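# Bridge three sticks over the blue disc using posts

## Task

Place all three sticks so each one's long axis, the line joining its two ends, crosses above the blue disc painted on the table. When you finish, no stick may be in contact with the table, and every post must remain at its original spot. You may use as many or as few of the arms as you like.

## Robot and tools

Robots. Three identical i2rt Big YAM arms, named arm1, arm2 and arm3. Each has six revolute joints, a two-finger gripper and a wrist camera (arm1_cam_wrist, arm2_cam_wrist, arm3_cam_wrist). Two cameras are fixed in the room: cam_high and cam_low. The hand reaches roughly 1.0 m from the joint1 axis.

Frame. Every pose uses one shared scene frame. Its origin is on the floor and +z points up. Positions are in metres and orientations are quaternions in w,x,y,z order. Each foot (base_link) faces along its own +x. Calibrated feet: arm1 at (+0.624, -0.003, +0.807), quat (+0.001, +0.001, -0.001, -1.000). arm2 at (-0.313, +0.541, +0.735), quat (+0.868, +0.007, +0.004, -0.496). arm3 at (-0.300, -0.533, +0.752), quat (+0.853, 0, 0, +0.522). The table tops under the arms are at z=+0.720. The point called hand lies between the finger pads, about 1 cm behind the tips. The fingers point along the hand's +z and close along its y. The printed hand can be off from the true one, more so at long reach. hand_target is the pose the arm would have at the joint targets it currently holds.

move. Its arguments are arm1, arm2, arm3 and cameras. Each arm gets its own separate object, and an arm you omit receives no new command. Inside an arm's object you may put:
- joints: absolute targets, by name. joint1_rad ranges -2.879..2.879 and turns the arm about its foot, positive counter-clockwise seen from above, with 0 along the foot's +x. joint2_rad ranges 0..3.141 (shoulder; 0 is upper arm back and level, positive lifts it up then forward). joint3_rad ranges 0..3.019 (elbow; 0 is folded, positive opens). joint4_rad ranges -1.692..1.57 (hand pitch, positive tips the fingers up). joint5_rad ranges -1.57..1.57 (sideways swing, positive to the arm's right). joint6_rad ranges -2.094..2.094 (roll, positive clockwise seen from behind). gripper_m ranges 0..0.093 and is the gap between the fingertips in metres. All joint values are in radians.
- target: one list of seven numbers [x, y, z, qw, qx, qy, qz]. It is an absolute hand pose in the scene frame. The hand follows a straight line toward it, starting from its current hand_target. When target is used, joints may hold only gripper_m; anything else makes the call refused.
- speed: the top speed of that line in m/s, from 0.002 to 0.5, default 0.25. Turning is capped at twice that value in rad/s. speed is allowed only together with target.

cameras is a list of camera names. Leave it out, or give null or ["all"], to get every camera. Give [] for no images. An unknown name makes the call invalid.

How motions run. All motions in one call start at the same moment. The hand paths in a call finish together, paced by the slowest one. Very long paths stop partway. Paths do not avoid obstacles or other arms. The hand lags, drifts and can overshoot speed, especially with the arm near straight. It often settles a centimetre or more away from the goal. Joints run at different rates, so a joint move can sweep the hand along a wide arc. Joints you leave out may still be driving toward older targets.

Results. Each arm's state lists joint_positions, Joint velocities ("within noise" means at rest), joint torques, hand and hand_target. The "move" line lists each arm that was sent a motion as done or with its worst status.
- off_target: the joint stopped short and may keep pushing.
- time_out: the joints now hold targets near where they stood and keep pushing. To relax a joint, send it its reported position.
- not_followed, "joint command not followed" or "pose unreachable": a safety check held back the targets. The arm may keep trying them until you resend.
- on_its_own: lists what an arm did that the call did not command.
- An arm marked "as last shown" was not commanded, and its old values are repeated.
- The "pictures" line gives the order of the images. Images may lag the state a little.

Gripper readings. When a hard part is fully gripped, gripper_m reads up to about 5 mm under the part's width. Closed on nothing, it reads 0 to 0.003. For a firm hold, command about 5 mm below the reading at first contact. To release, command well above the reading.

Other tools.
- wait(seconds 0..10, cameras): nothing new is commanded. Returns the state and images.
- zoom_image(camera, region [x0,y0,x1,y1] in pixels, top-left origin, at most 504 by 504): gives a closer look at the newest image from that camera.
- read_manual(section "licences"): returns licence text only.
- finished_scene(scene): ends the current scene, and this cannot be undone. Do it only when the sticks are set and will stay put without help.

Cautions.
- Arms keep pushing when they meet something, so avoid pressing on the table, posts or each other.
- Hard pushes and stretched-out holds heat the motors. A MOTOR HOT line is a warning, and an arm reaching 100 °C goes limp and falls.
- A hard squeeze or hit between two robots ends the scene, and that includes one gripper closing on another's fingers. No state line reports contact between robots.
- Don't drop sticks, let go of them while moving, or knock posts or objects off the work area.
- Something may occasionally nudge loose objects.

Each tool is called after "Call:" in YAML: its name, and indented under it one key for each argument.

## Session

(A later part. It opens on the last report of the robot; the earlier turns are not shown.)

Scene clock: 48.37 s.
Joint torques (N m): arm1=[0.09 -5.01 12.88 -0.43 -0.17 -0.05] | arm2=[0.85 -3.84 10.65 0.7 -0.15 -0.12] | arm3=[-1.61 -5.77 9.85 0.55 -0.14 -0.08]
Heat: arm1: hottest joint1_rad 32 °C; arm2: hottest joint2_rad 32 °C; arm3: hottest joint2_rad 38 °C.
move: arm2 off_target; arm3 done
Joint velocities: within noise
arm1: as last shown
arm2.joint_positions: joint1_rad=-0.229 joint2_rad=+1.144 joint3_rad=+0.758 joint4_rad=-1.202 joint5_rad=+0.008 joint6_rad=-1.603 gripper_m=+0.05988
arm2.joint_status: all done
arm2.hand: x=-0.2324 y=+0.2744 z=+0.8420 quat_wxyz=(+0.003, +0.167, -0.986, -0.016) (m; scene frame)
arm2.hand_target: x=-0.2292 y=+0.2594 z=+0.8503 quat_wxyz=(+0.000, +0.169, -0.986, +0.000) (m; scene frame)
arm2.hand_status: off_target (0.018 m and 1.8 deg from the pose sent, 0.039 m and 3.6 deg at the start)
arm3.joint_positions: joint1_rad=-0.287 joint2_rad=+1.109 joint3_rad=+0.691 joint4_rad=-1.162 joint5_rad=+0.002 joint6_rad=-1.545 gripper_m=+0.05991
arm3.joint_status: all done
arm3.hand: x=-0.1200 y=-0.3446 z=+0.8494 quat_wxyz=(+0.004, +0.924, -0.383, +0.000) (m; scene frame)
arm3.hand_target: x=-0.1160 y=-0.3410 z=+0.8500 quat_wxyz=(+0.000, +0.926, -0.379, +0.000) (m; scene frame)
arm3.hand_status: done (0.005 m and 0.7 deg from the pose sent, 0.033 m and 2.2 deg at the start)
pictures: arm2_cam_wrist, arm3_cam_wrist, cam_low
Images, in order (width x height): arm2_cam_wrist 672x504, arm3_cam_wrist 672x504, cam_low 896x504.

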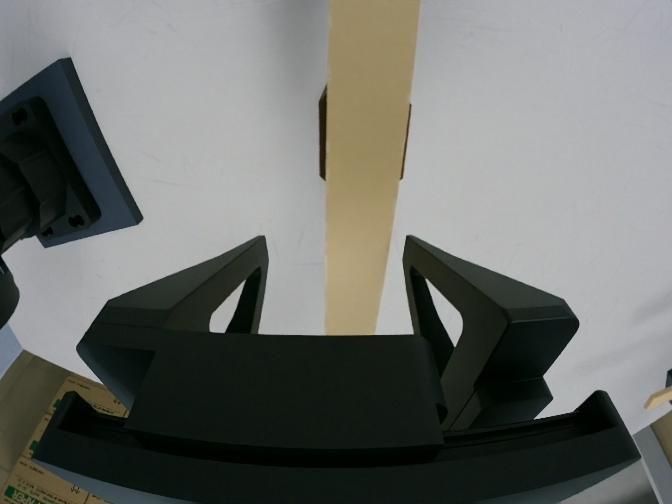

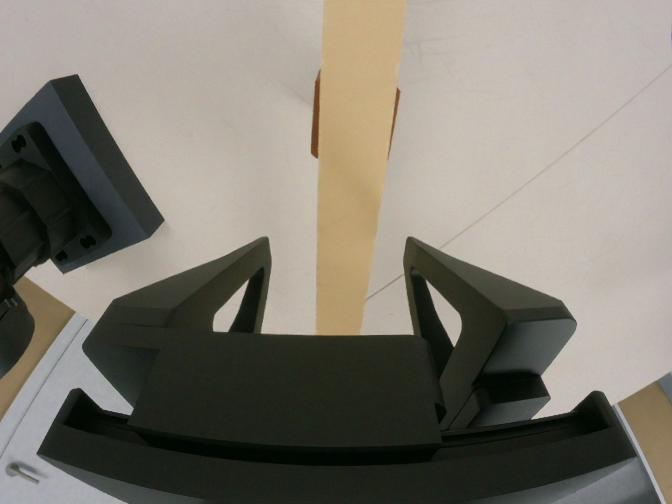

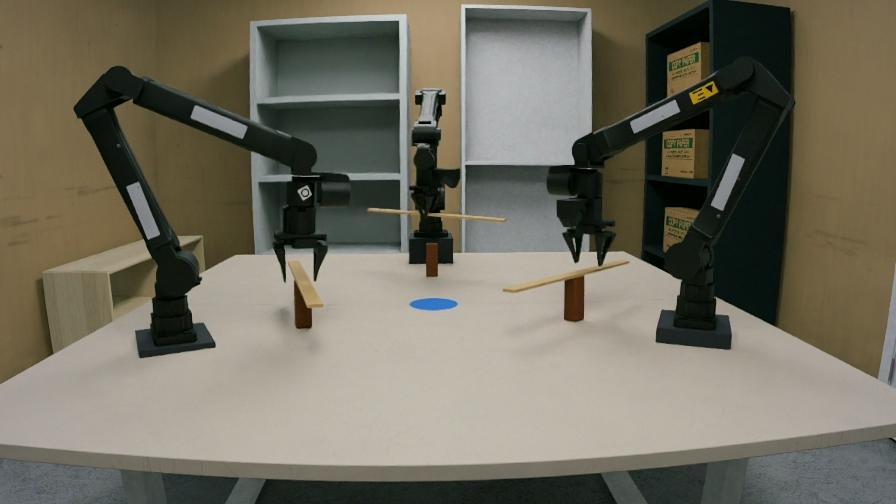

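Call:
move:
  arm2: {"target":[-0.228,0.261,0.831,0,-0.1693,0.9856,0],"speed":0.1}
  arm3: {"target":[-0.113,-0.338,0.832,0,0.9188,-0.3947,0],"speed":0.1}
  cameras: ["arm2_cam_wrist","arm3_cam_wrist","cam_low"]

Call:
zoom_image:
  camera: "cam_low"
  region: [260, 160, 660, 360]

Scene clock: 50.10 s.
Joint torques (N m): arm1=[0.38 -5.3 13.16 -0.68 -0.21 -0.09] | arm2=[1.44 -4.25 7.61 0.8 -0.14 -0.04] | arm3=[-1.61 -6.01 9.14 0.5 -0.13 0.11]
Heat: arm1: hottest joint1_rad 32 °C; arm2: hottest joint2_rad 32 °C; arm3: hottest joint2_rad 38 °C.
move: arm2 done; arm3 done
Joint velocities: within noise
arm1.joint_positions: joint1_rad=-0.075 joint2_rad=+1.086 joint3_rad=+0.688 joint4_rad=-1.208 joint5_rad=+0.004 joint6_rad=-1.170 gripper_m=+0.02777
arm1.joint_status: not commanded
arm1.hand: x=+0.3763 y=+0.0170 z=+0.9077 quat_wxyz=(-0.010, -0.853, -0.521, -0.016) (m; scene frame)
arm1.hand_target: x=+0.3610 y=+0.0181 z=+0.9248 quat_wxyz=(+0.000, -0.853, -0.522, +0.000) (m; scene frame)
arm1.hand_status: not commanded
arm2.joint_positions: joint1_rad=-0.229 joint2_rad=+1.166 joint3_rad=+0.758 joint4_rad=-1.143 joint5_rad=+0.007 joint6_rad=-1.604 gripper_m=+0.05988
arm2.joint_status: not commanded
arm2.hand: x=-0.2282 y=+0.2611 z=+0.8360 quat_wxyz=(+0.001, +0.167, -0.986, +0.003) (m; scene frame)
arm2.hand_target: x=-0.2281 y=+0.2611 z=+0.8311 quat_wxyz=(+0.000, +0.169, -0.986, +0.000) (m; scene frame)
arm2.hand_status: done (0.005 m and 0.4 deg from the pose sent, 0.018 m and 1.8 deg at the start)
arm3.joint_positions: joint1_rad=-0.287 joint2_rad=+1.150 joint3_rad=+0.672 joint4_rad=-1.098 joint5_rad=+0.002 joint6_rad=-1.534 gripper_m=+0.05991
arm3.joint_status: not commanded
arm3.hand: x=-0.1159 y=-0.3403 z=+0.8326 quat_wxyz=(+0.003, +0.922, -0.388, +0.000) (m; scene frame)
arm3.hand_target: x=-0.1130 y=-0.3381 z=+0.8320 quat_wxyz=(+0.000, +0.919, -0.395, +0.000) (m; scene frame)
arm3.hand_status: done (0.004 m and 0.9 deg from the pose sent, 0.020 m and 1.5 deg at the start)
pictures: arm2_cam_wrist, arm3_cam_wrist, cam_low
Images, in order (width x height): arm2_cam_wrist 672x504, arm3_cam_wrist 672x504, cam_low 896x504.

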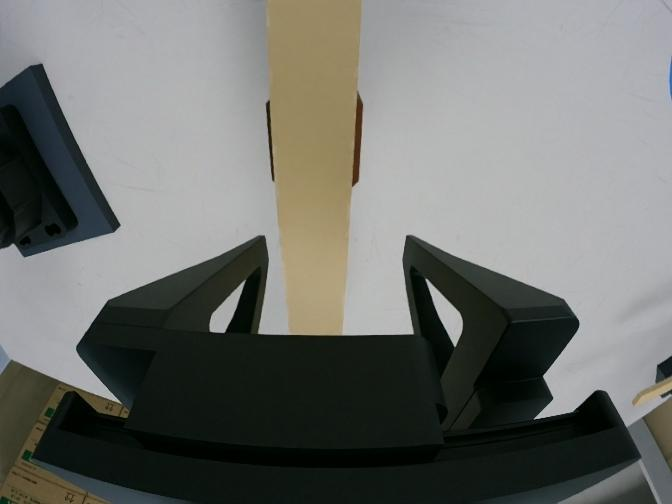

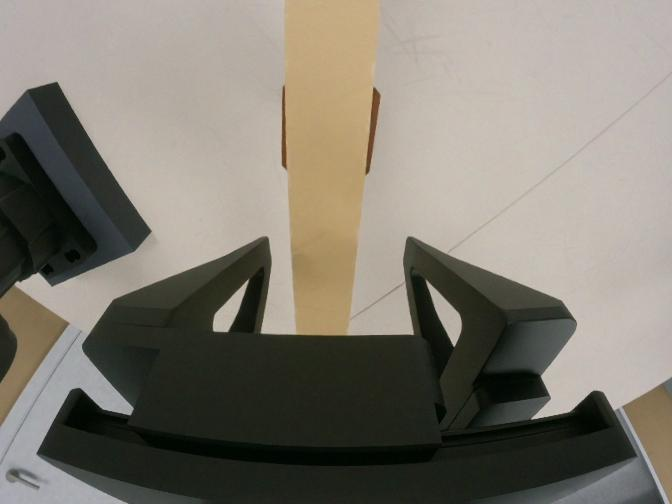

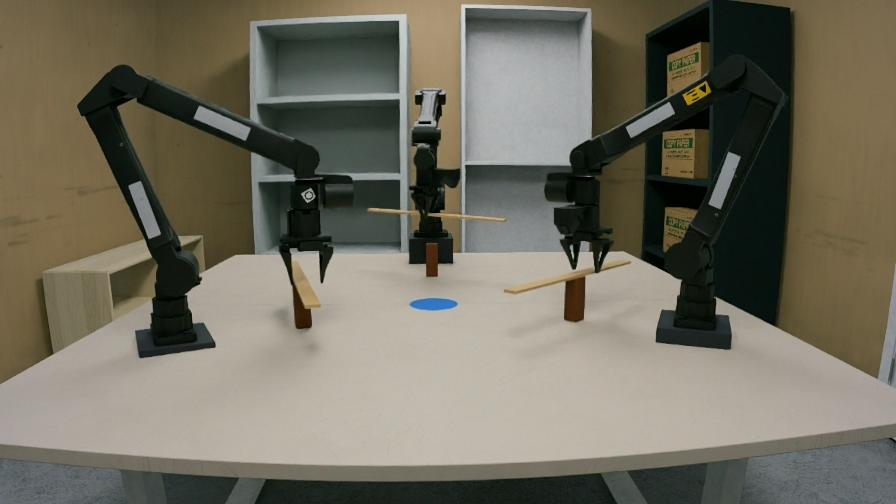

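Scaled by 1.260 from the camera's 896x504 image, which has a finer 1280x720 frame.

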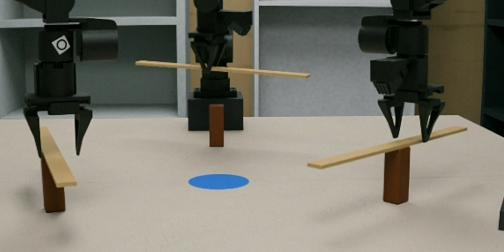

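Call:
move:
  arm2: {"target":[-0.231,0.2685,0.822,0,-0.1693,0.9856,0],"speed":0.1}
  arm3: {"target":[-0.1165,-0.3416,0.825,0,0.9188,-0.3947,0],"speed":0.1}
  cameras: ["arm2_cam_wrist","arm3_cam_wrist"]

Scene clock: 51.57 s.
Joint torques (N m): arm1=[1.38 -4.25 12.93 -0.64 -0.28 -0.09] | arm2=[1.08 -4.95 7.36 0.79 -0.14 -0.06] | arm3=[-1.44 -6.42 9.03 0.57 -0.17 0.11]
Heat: arm1: hottest joint1_rad 32 °C; arm2: hottest joint2_rad 32 °C; arm3: hottest joint2_rad 38 °C.
move: arm2 done; arm3 done
Joint velocities: within noise
arm1: as last shown
arm2.joint_positions: joint1_rad=-0.229 joint2_rad=+1.166 joint3_rad=+0.725 joint4_rad=-1.119 joint5_rad=+0.007 joint6_rad=-1.604 gripper_m=+0.05988
arm2.joint_status: not commanded
arm2.hand: x=-0.2304 y=+0.2684 z=+0.8246 quat_wxyz=(+0.001, +0.167, -0.986, -0.002) (m; scene frame)
arm2.hand_target: x=-0.2310 y=+0.2685 z=+0.8221 quat_wxyz=(+0.000, +0.169, -0.986, +0.000) (m; scene frame)
arm2.hand_status: done (0.003 m and 0.3 deg from the pose sent, 0.016 m and 0.4 deg at the start)
arm3.joint_positions: joint1_rad=-0.287 joint2_rad=+1.150 joint3_rad=+0.649 joint4_rad=-1.079 joint5_rad=+0.002 joint6_rad=-1.533 gripper_m=+0.05991
arm3.joint_status: not commanded
arm3.hand: x=-0.1193 y=-0.3438 z=+0.8249 quat_wxyz=(+0.004, +0.922, -0.388, -0.001) (m; scene frame)
arm3.hand_target: x=-0.1165 y=-0.3416 z=+0.8250 quat_wxyz=(+0.000, +0.919, -0.395, +0.000) (m; scene frame)
arm3.hand_status: done (0.004 m and 1.0 deg from the pose sent, 0.008 m and 0.9 deg at the start)
pictures: arm2_cam_wrist, arm3_cam_wrist
Images, in order (width x height): arm2_cam_wrist 672x504, arm3_cam_wrist 672x504.

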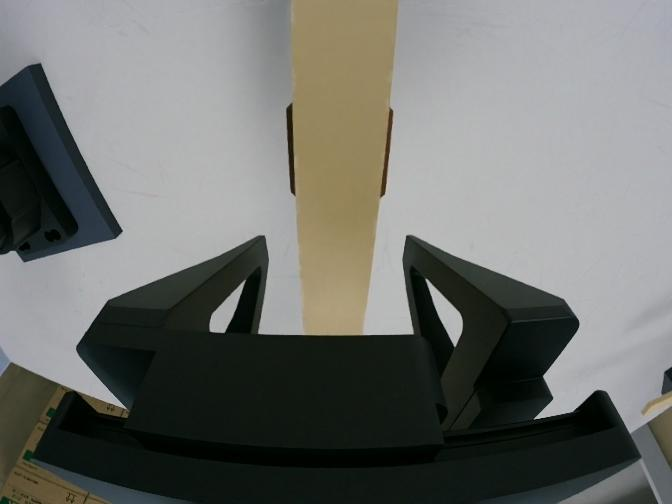

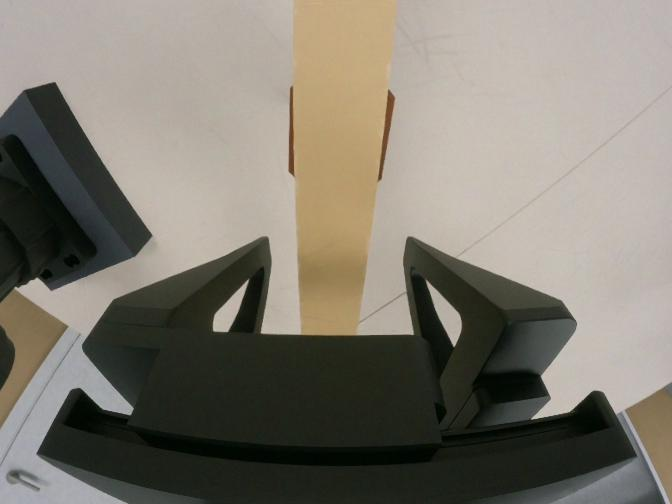

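Call:
move:
  arm2: {"joints":{"gripper_m":0.015}}
  arm3: {"joints":{"gripper_m":0.015}}
  cameras: []

Call:
move:
  arm2: {"target":[-0.231,0.2685,0.90,0,-0.1693,0.9856,0],"speed":0.15}
  arm3: {"target":[-0.1165,-0.3416,0.90,0,0.9188,-0.3947,0],"speed":0.15}

Call:
zoom_image:
  camera: "cam_low"
  region: [260, 160, 660, 360]

Call:
zoom_image:
  camera: "cam_high"
  region: [310, 110, 660, 410]

Scene clock: 52.73 s.
Joint torques (N m): arm1=[0.79 -5.01 12.82 -0.38 -0.19 -0.11] | arm2=[1.14 -4.89 7.36 0.73 -0.13 -0.05] | arm3=[-1.79 -6.3 8.99 0.53 -0.15 0.1]
Heat: arm1: hottest joint1_rad 32 °C; arm2: hottest joint2_rad 32 °C; arm3: hottest joint2_rad 38 °C.
move: arm2 off_target; arm3 off_target
Joint velocities: within noise
arm1: as last shown
arm2.joint_positions: joint1_rad=-0.229 joint2_rad=+1.166 joint3_rad=+0.725 joint4_rad=-1.118 joint5_rad=+0.007 joint6_rad=-1.604 gripper_m=+0.02717
arm2.joint_status: gripper_m off_target (ended at +0.02719, target +0.01500)
arm2.hand: x=-0.2303 y=+0.2682 z=+0.8246 quat_wxyz=(+0.001, +0.168, -0.986, -0.002) (m; scene frame)
arm2.hand_target: x=-0.2310 y=+0.2685 z=+0.8221 quat_wxyz=(+0.000, +0.169, -0.986, +0.000) (m; scene frame)
arm2.hand_status: not commanded
arm3.joint_positions: joint1_rad=-0.287 joint2_rad=+1.150 joint3_rad=+0.649 joint4_rad=-1.078 joint5_rad=+0.002 joint6_rad=-1.532 gripper_m=+0.02692
arm3.joint_status: gripper_m off_target (ended at +0.02695, target +0.01500)
arm3.hand: x=-0.1192 y=-0.3436 z=+0.8249 quat_wxyz=(+0.004, +0.921, -0.389, -0.001) (m; scene frame)
arm3.hand_target: x=-0.1165 y=-0.3416 z=+0.8250 quat_wxyz=(+0.000, +0.919, -0.395, +0.000) (m; scene frame)
arm3.hand_status: not commanded
pictures: none
No camera images: "cameras" was empty.

Scene clock: 53.93 s.
Joint torques (N m): arm1=[0.5 -5.42 12.94 -0.58 -0.18 -0.06] | arm2=[1.26 -5.01 12.93 -0.29 -0.12 -0.04] | arm3=[-1.49 -6.59 13.08 -0.08 -0.15 0.09]
Heat: arm1: hottest joint1_rad 32 °C; arm2: hottest joint2_rad 32 °C; arm3: hottest joint2_rad 38 °C.
move: arm2 off_target; arm3 off_target
Joint velocities: within noise
arm1: as last shown
arm2.joint_positions: joint1_rad=-0.229 joint2_rad=+1.088 joint3_rad=+0.812 joint4_rad=-1.337 joint5_rad=+0.007 joint6_rad=-1.604 gripper_m=+0.02717
arm2.joint_status: not commanded
arm2.hand: x=-0.2363 y=+0.2866 z=+0.8760 quat_wxyz=(+0.005, +0.168, -0.985, -0.028) (m; scene frame)
arm2.hand_target: x=-0.2314 y=+0.2696 z=+0.8998 quat_wxyz=(+0.000, +0.169, -0.986, +0.000) (m; scene frame)
arm2.hand_status: off_target (0.031 m and 3.3 deg from the pose sent, 0.075 m and 0.3 deg at the start)
arm3.joint_positions: joint1_rad=-0.287 joint2_rad=+1.068 joint3_rad=+0.757 joint4_rad=-1.302 joint5_rad=+0.002 joint6_rad=-1.532 gripper_m=+0.02692
arm3.joint_status: not commanded
arm3.hand: x=-0.1261 y=-0.3509 z=+0.8831 quat_wxyz=(+0.020, +0.921, -0.389, -0.007) (m; scene frame)
arm3.hand_target: x=-0.1169 y=-0.3420 z=+0.8999 quat_wxyz=(+0.000, +0.919, -0.395, +0.000) (m; scene frame)
arm3.hand_status: off_target (0.022 m and 2.5 deg from the pose sent, 0.075 m and 0.9 deg at the start)
pictures: arm1_cam_wrist, arm2_cam_wrist, arm3_cam_wrist, cam_high, cam_low
Images, in order (width x height): arm1_cam_wrist 672x504, arm2_cam_wrist 672x504, arm3_cam_wrist 672x504, cam_high 896x504, cam_low 896x504.

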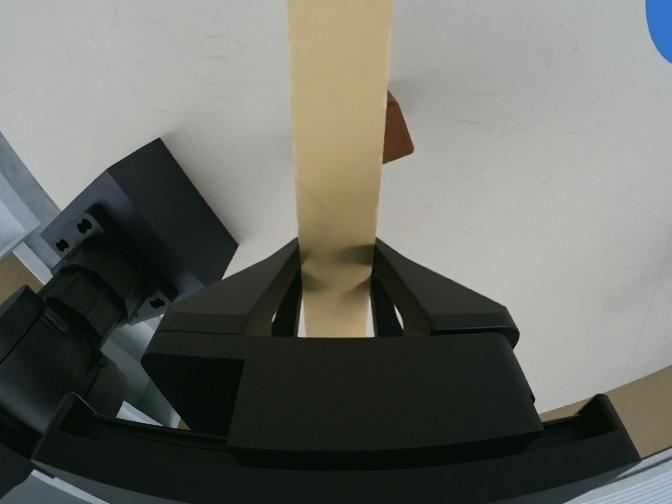

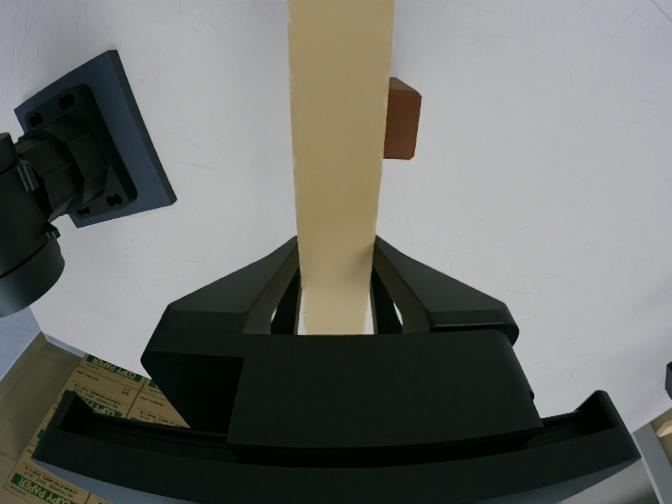

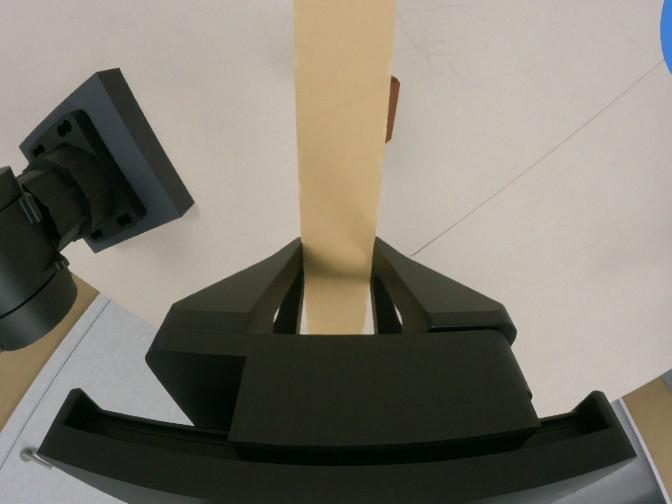

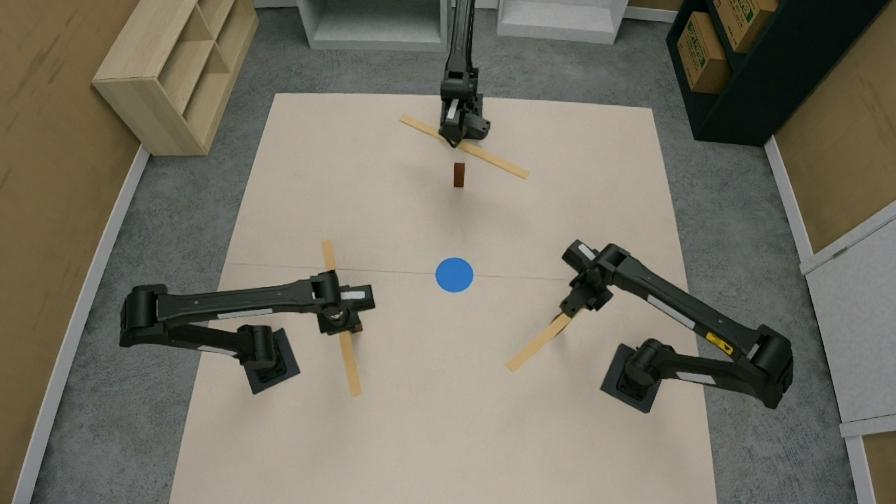

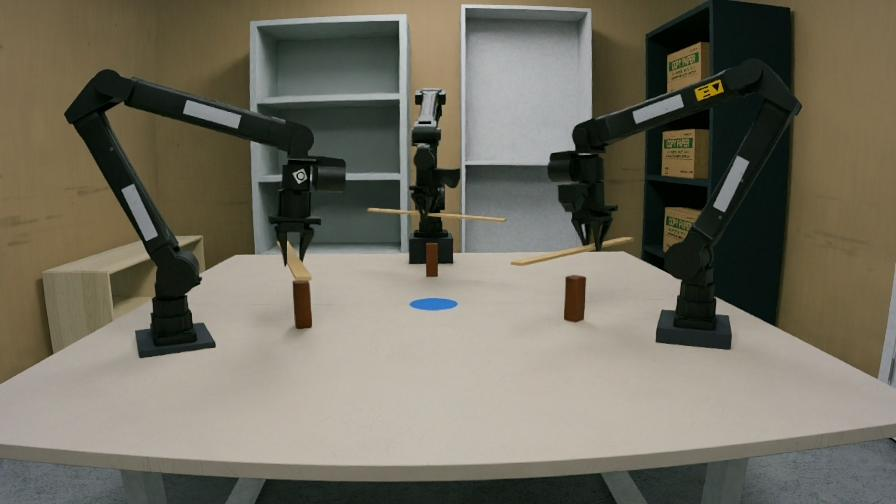

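Scaled by 1.260 from the camera's 896x504 image, which has a finer 1280x720 frame.

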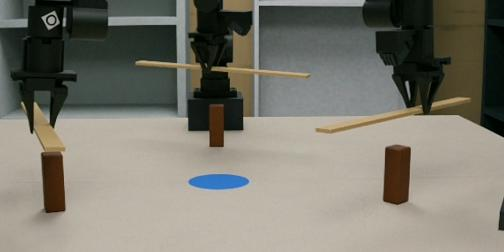

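Scaled by 1.440 from the camera's 896x504 image, which has a finer 1280x720 frame.

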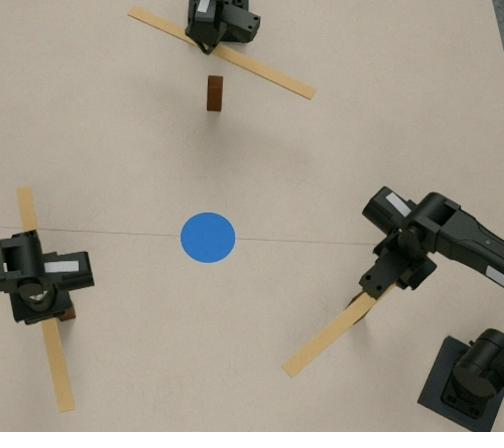

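Call:
move:
  arm1: {"target":[0.19,-0.099,0.905,0.0023,0.9912,0.0173,-0.1305],"speed":0.2}
  arm2: {"target":[-0.036,0.218,0.90,0.1166,0.4454,0.8857,-0.0586],"speed":0.2}
  arm3: {"target":[-0.170,-0.147,0.90,0.1098,-0.5356,0.8343,0.0705],"speed":0.2}

Call:
zoom_image:
  camera: "cam_low"
  region: [210, 160, 660, 360]

Call:
zoom_image:
  camera: "cam_high"
  region: [310, 110, 660, 410]

Scene clock: 64.27 s.
Joint torques (N m): arm1=[2.14 -9.11 13.61 1.09 0.15 0.11] | arm2=[2.32 -6.95 14.43 1.35 0.12 0.07] | arm3=[-0.67 -9.58 14.49 1.03 0.15 0.1]
Heat: arm1: hottest joint3_rad 33 °C; arm2: hottest joint2_rad 32 °C; arm3: hottest joint2_rad 38 °C.
move: arm1 off_target; arm2 off_target; arm3 off_target
Joint velocities: within noise
arm1.joint_positions: joint1_rad=+0.233 joint2_rad=+1.431 joint3_rad=+0.910 joint4_rad=-0.849 joint5_rad=+0.053 joint6_rad=+0.190 gripper_m=+0.02777
arm1.joint_status: not commanded
arm1.hand: x=+0.2167 y=-0.0899 z=+0.8881 quat_wxyz=(+0.004, -0.995, -0.019, +0.102) (m; scene frame)
arm1.hand_target: x=+0.1915 y=-0.0987 z=+0.9058 quat_wxyz=(-0.003, -0.991, -0.017, +0.131) (m; scene frame)
arm1.hand_status: off_target (0.033 m and 3.4 deg from the pose sent, 0.219 m and 63.0 deg at the start)
arm2.joint_positions: joint1_rad=+0.188 joint2_rad=+1.292 joint3_rad=+0.953 joint4_rad=-1.038 joint5_rad=+0.032 joint6_rad=+0.074 gripper_m=+0.02711
arm2.joint_status: not commanded
arm2.hand: x=-0.0599 y=+0.2406 z=+0.8726 quat_wxyz=(-0.080, -0.446, -0.890, +0.044) (m; scene frame)
arm2.hand_target: x=-0.0377 y=+0.2200 z=+0.9008 quat_wxyz=(-0.117, -0.445, -0.886, +0.058) (m; scene frame)
arm2.hand_status: off_target (0.043 m and 4.5 deg from the pose sent, 0.213 m and 74.5 deg at the start)
arm3.joint_positions: joint1_rad=+0.156 joint2_rad=+1.280 joint3_rad=+0.901 joint4_rad=-0.988 joint5_rad=+0.028 joint6_rad=+0.102 gripper_m=+0.02688
arm3.joint_status: not commanded
arm3.hand: x=-0.1758 y=-0.1705 z=+0.8812 quat_wxyz=(-0.088, +0.541, -0.835, -0.053) (m; scene frame)
arm3.hand_target: x=-0.1704 y=-0.1483 z=+0.9006 quat_wxyz=(-0.110, +0.536, -0.834, -0.071) (m; scene frame)
arm3.hand_status: off_target (0.031 m and 3.2 deg from the pose sent, 0.209 m and 70.6 deg at the start)
pictures: arm1_cam_wrist, arm2_cam_wrist, arm3_cam_wrist, cam_high, cam_low
Images, in order (width x height): arm1_cam_wrist 672x504, arm2_cam_wrist 672x504, arm3_cam_wrist 672x504, cam_high 896x504, cam_low 896x504.

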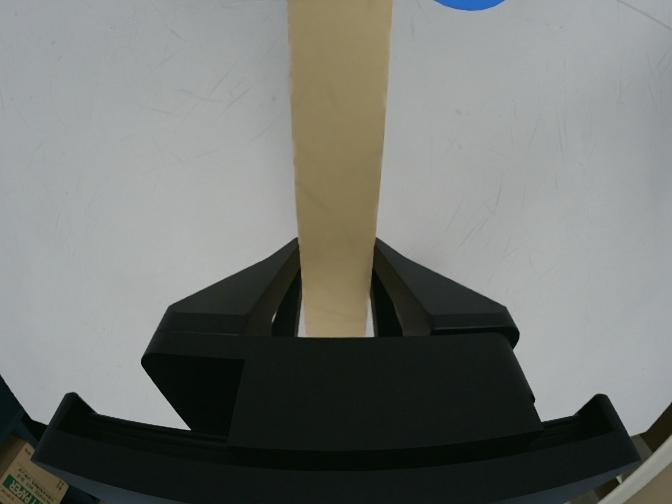

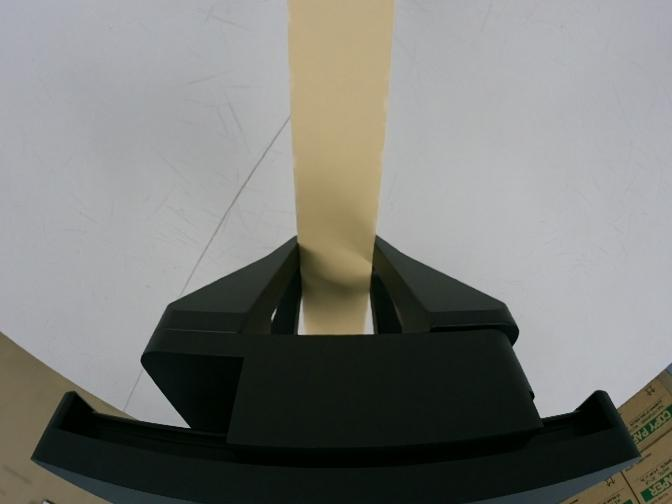

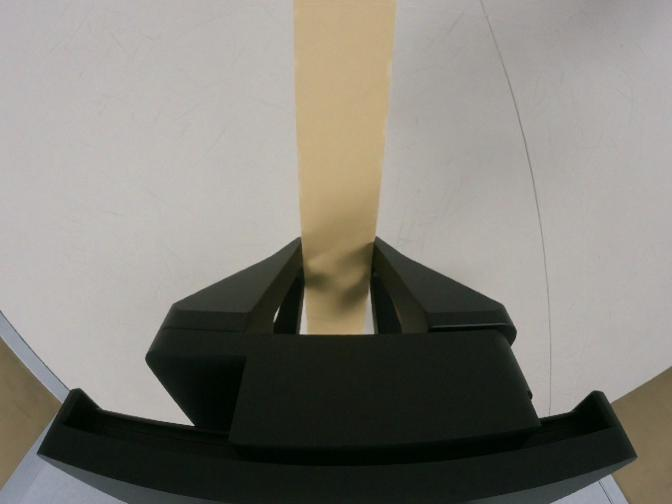

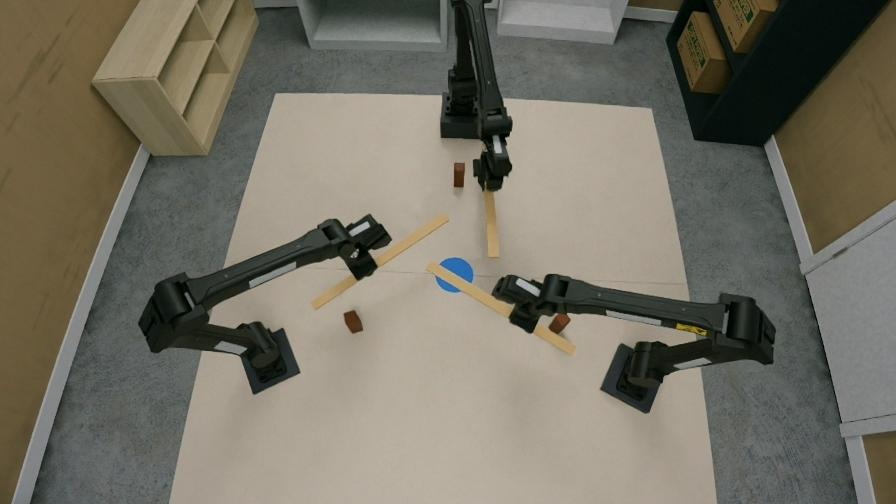

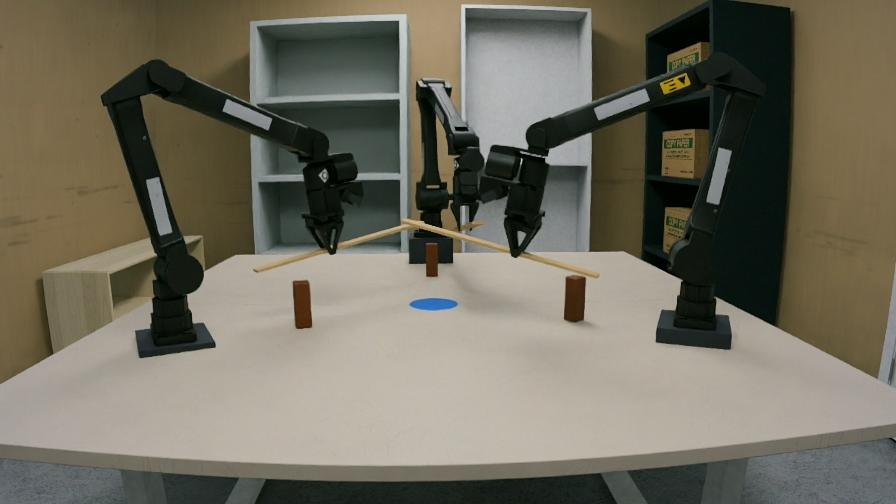

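Scaled by 1.120 from the camera's 896x504 image, which has a finer 1280x720 frame.

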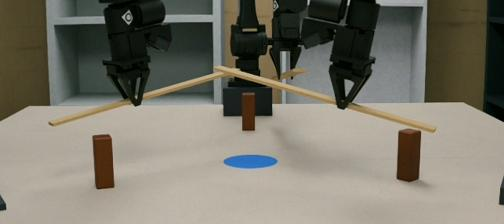

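Scaled by 1.440 from the camera's 896x504 image, which has a finer 1280x720 frame.

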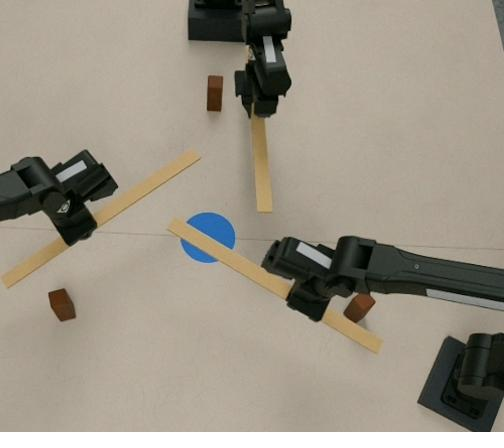

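Call:
move:
  arm1: {"target":[0.170,-0.028,0.908,0.0027,0.9878,0.0173,-0.156],"speed":0.1}
  arm2: {"target":[-0.079,0.156,0.910,0.1394,0.4439,0.8827,-0.0701],"speed":0.1}
  arm3: {"target":[-0.096,-0.160,0.905,0.1313,-0.5337,0.8314,0.0843],"speed":0.1}

Call:
zoom_image:
  camera: "cam_low"
  region: [210, 160, 660, 360]

Call:
zoom_image:
  camera: "cam_high"
  region: [310, 130, 610, 390]

Scene clock: 68.03 s.
Joint torques (N m): arm1=[0.56 -9.76 12.71 1.02 -0.11 -0.13] | arm2=[1.08 -7.53 14.64 1.5 -0.07 -0.1] | arm3=[-1.67 -10.05 14.83 1.1 -0.06 -0.12]
Heat: arm1: hottest joint3_rad 34 °C; arm2: hottest joint2_rad 32 °C; arm3: hottest joint2_rad 38 °C.
move: arm1 off_target; arm2 off_target; arm3 off_target
Joint velocities: within noise
arm1.joint_positions: joint1_rad=+0.064 joint2_rad=+1.431 joint3_rad=+0.910 joint4_rad=-0.790 joint5_rad=+0.014 joint6_rad=+0.033 gripper_m=+0.02777
arm1.joint_status: not commanded
arm1.hand: x=+0.1939 y=-0.0280 z=+0.8910 quat_wxyz=(-0.001, -0.992, -0.015, +0.129) (m; scene frame)
arm1.hand_target: x=+0.1712 y=-0.0279 z=+0.9087 quat_wxyz=(-0.002, -0.988, -0.017, +0.156) (m; scene frame)
arm1.hand_status: off_target (0.029 m and 3.2 deg from the pose sent, 0.080 m and 6.3 deg at the start)
arm2.joint_positions: joint1_rad=+0.016 joint2_rad=+1.318 joint3_rad=+0.996 joint4_rad=-1.003 joint5_rad=-0.018 joint6_rad=-0.084 gripper_m=+0.02711
arm2.joint_status: not commanded
arm2.hand: x=-0.0947 y=+0.1851 z=+0.8814 quat_wxyz=(-0.105, -0.449, -0.886, +0.049) (m; scene frame)
arm2.hand_target: x=-0.0805 y=+0.1583 z=+0.9109 quat_wxyz=(-0.140, -0.444, -0.882, +0.070) (m; scene frame)
arm2.hand_status: off_target (0.044 m and 4.6 deg from the pose sent, 0.094 m and 7.5 deg at the start)
arm3.joint_positions: joint1_rad=-0.031 joint2_rad=+1.296 joint3_rad=+0.914 joint4_rad=-0.941 joint5_rad=-0.022 joint6_rad=-0.065 gripper_m=+0.02688
arm3.joint_status: not commanded
arm3.hand: x=-0.1101 y=-0.1813 z=+0.8833 quat_wxyz=(-0.104, +0.533, -0.837, -0.069) (m; scene frame)
arm3.hand_target: x=-0.0967 y=-0.1614 z=+0.9056 quat_wxyz=(-0.132, +0.534, -0.831, -0.084) (m; scene frame)
arm3.hand_status: off_target (0.033 m and 3.7 deg from the pose sent, 0.084 m and 6.2 deg at the start)
pictures: arm1_cam_wrist, arm2_cam_wrist, arm3_cam_wrist, cam_high, cam_low
Images, in order (width x height): arm1_cam_wrist 672x504, arm2_cam_wrist 672x504, arm3_cam_wrist 672x504, cam_high 896x504, cam_low 896x504.

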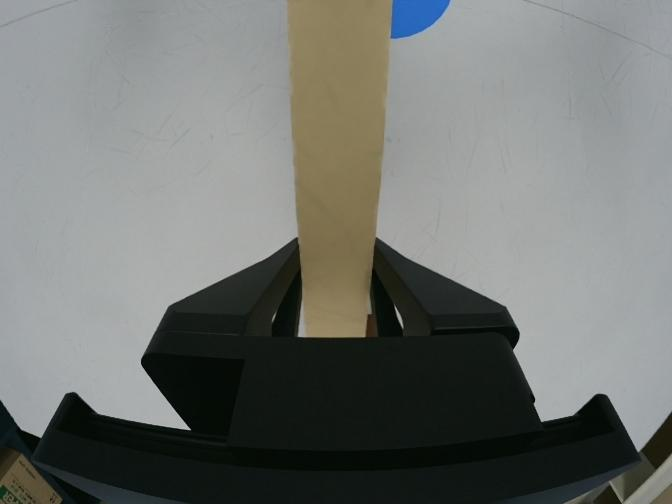

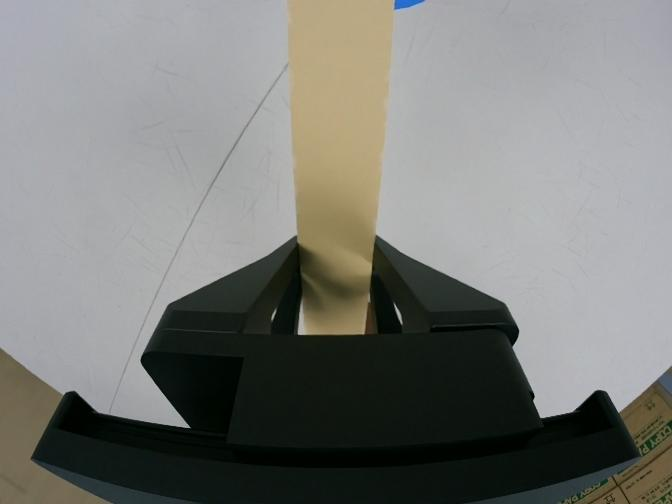

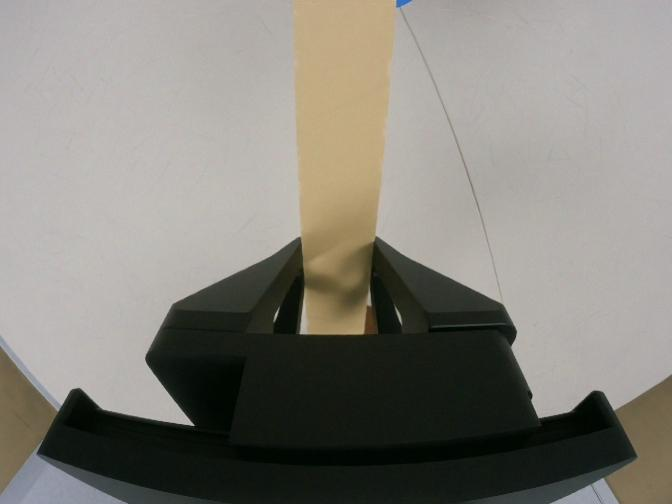

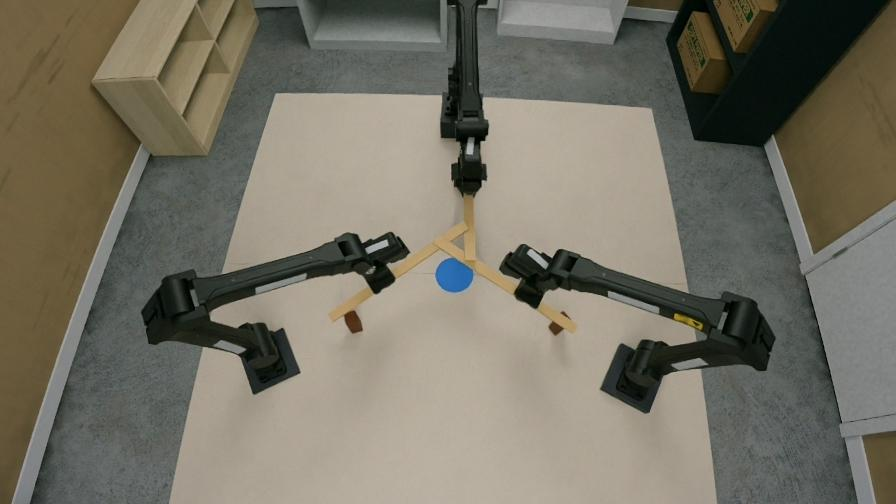

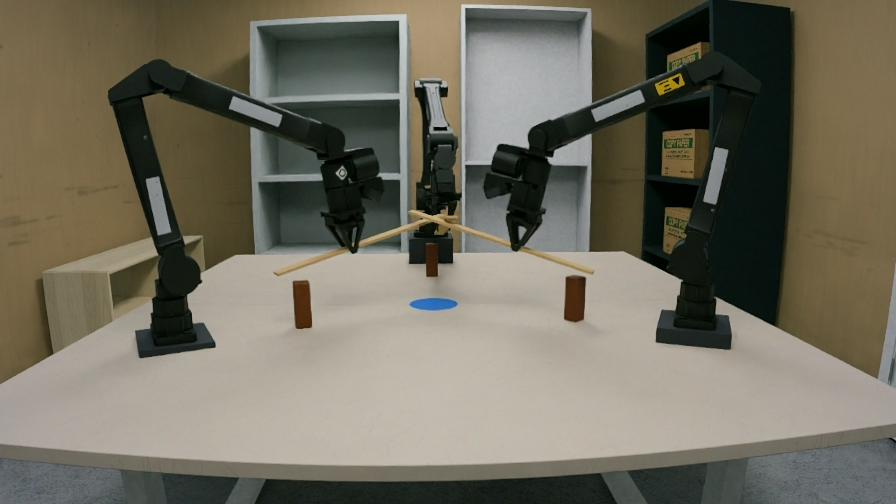

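Scaled by 1.120 from the camera's 896x504 image, which has a finer 1280x720 frame.

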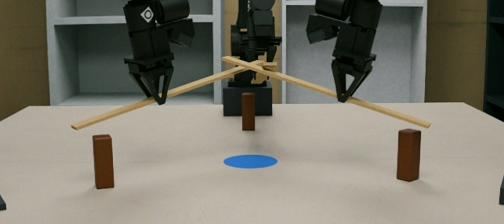

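Scaled by 1.680 from the camera's 896x504 image, which has a finer 1280x720 frame.

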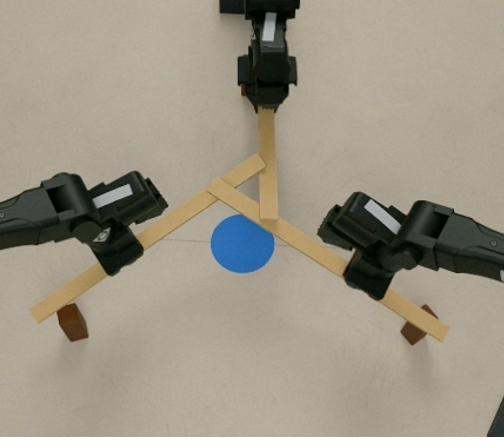

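Call:
move:
  arm1: {"target":[0.180,-0.024,0.880,0.0015,0.996,0.0174,-0.0872],"speed":0.06}
  arm2: {"target":[-0.088,0.161,0.879,0.0779,0.4476,0.89,-0.0392],"speed":0.06}
  arm3: {"target":[-0.095,-0.164,0.877,0.0734,-0.5381,0.8383,0.0471],"speed":0.06}
  cameras: ["cam_high","cam_low"]

Call:
zoom_image:
  camera: "cam_low"
  region: [210, 160, 660, 360]

Call:
zoom_image:
  camera: "cam_high"
  region: [310, 130, 610, 390]

Scene clock: 71.53 s.
Joint torques (N m): arm1=[-0.5 -10.46 13.16 -0.16 -0.19 -0.08] | arm2=[0.5 -8.18 13.78 0.1 0.11 -0.06] | arm3=[-1.85 -11.46 14.26 0.16 0.1 -0.11]
Heat: arm1: hottest joint3_rad 35 °C; arm2: hottest joint3_rad 33 °C; arm3: hottest joint2_rad 38 °C.
move: arm1 off_target; arm2 off_target; arm3 off_target
Joint velocities: within noise
arm1.joint_positions: joint1_rad=+0.059 joint2_rad=+1.511 joint3_rad=+0.935 joint4_rad=-0.850 joint5_rad=+0.008 joint6_rad=+0.023 gripper_m=+0.02777
arm1.joint_status: not commanded
arm1.hand: x=+0.2019 y=-0.0263 z=+0.8652 quat_wxyz=(+0.000, -0.997, -0.019, +0.072) (m; scene frame)
arm1.hand_target: x=+0.1809 y=-0.0238 z=+0.8804 quat_wxyz=(-0.001, -0.996, -0.017, +0.088) (m; scene frame)
arm1.hand_status: off_target (0.027 m and 1.8 deg from the pose sent, 0.018 m and 4.8 deg at the start)
arm2.joint_positions: joint1_rad=+0.014 joint2_rad=+1.402 joint3_rad=+1.023 joint4_rad=-1.049 joint5_rad=-0.011 joint6_rad=-0.096 gripper_m=+0.02711
arm2.joint_status: not commanded
arm2.hand: x=-0.0963 y=+0.1846 z=+0.8576 quat_wxyz=(-0.060, -0.447, -0.892, +0.026) (m; scene frame)
arm2.hand_target: x=-0.0888 y=+0.1622 z=+0.8793 quat_wxyz=(-0.078, -0.448, -0.890, +0.040) (m; scene frame)
arm2.hand_status: off_target (0.033 m and 2.6 deg from the pose sent, 0.025 m and 3.4 deg at the start)
arm3.joint_positions: joint1_rad=-0.032 joint2_rad=+1.398 joint3_rad=+0.955 joint4_rad=-0.999 joint5_rad=-0.015 joint6_rad=-0.070 gripper_m=+0.02688
arm3.joint_status: not commanded
arm3.hand: x=-0.1083 y=-0.1813 z=+0.8582 quat_wxyz=(-0.053, +0.537, -0.841, -0.038) (m; scene frame)
arm3.hand_target: x=-0.0955 y=-0.1649 z=+0.8774 quat_wxyz=(-0.074, +0.538, -0.838, -0.047) (m; scene frame)
arm3.hand_status: off_target (0.029 m and 2.5 deg from the pose sent, 0.024 m and 4.3 deg at the start)
pictures: cam_high, cam_low
Images, in order (width x height): cam_high 896x504, cam_low 896x504.

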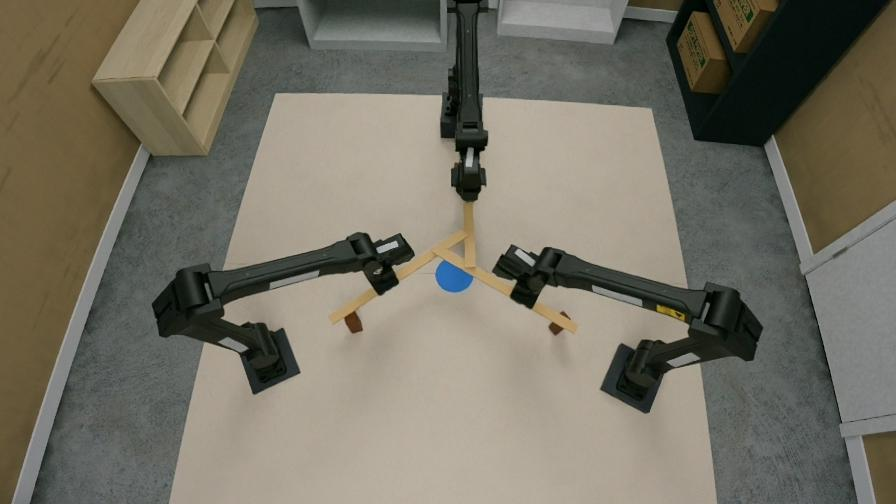

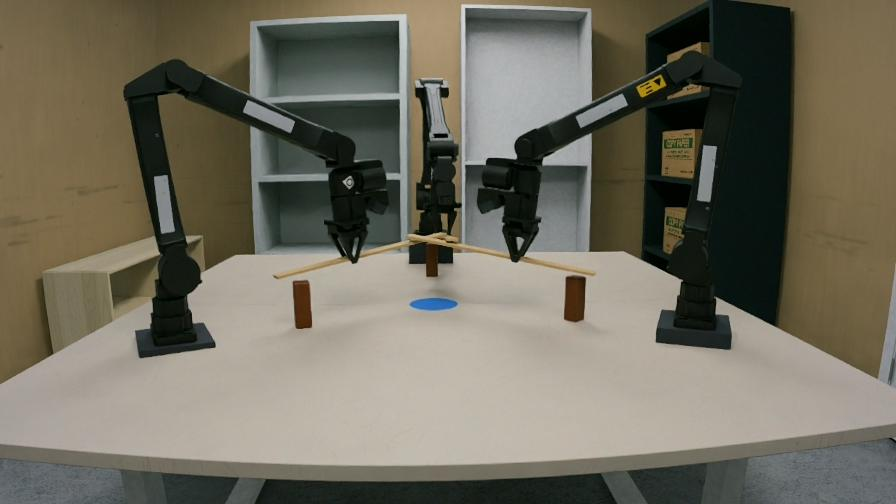

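Scaled by 1.120 from the camera's 896x504 image, which has a finer 1280x720 frame.

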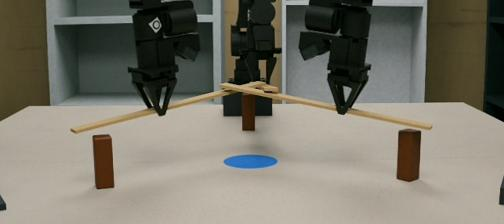

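Scaled by 1.680 from the camera's 896x504 image, which has a finer 1280x720 frame.

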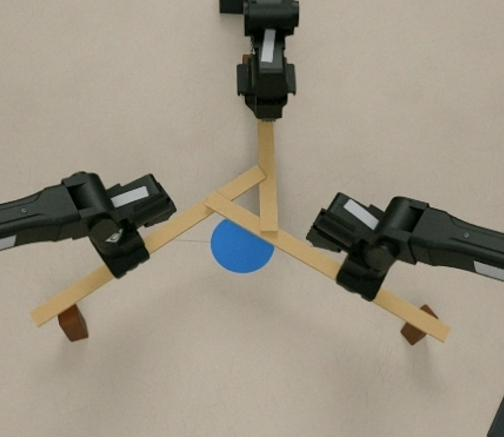

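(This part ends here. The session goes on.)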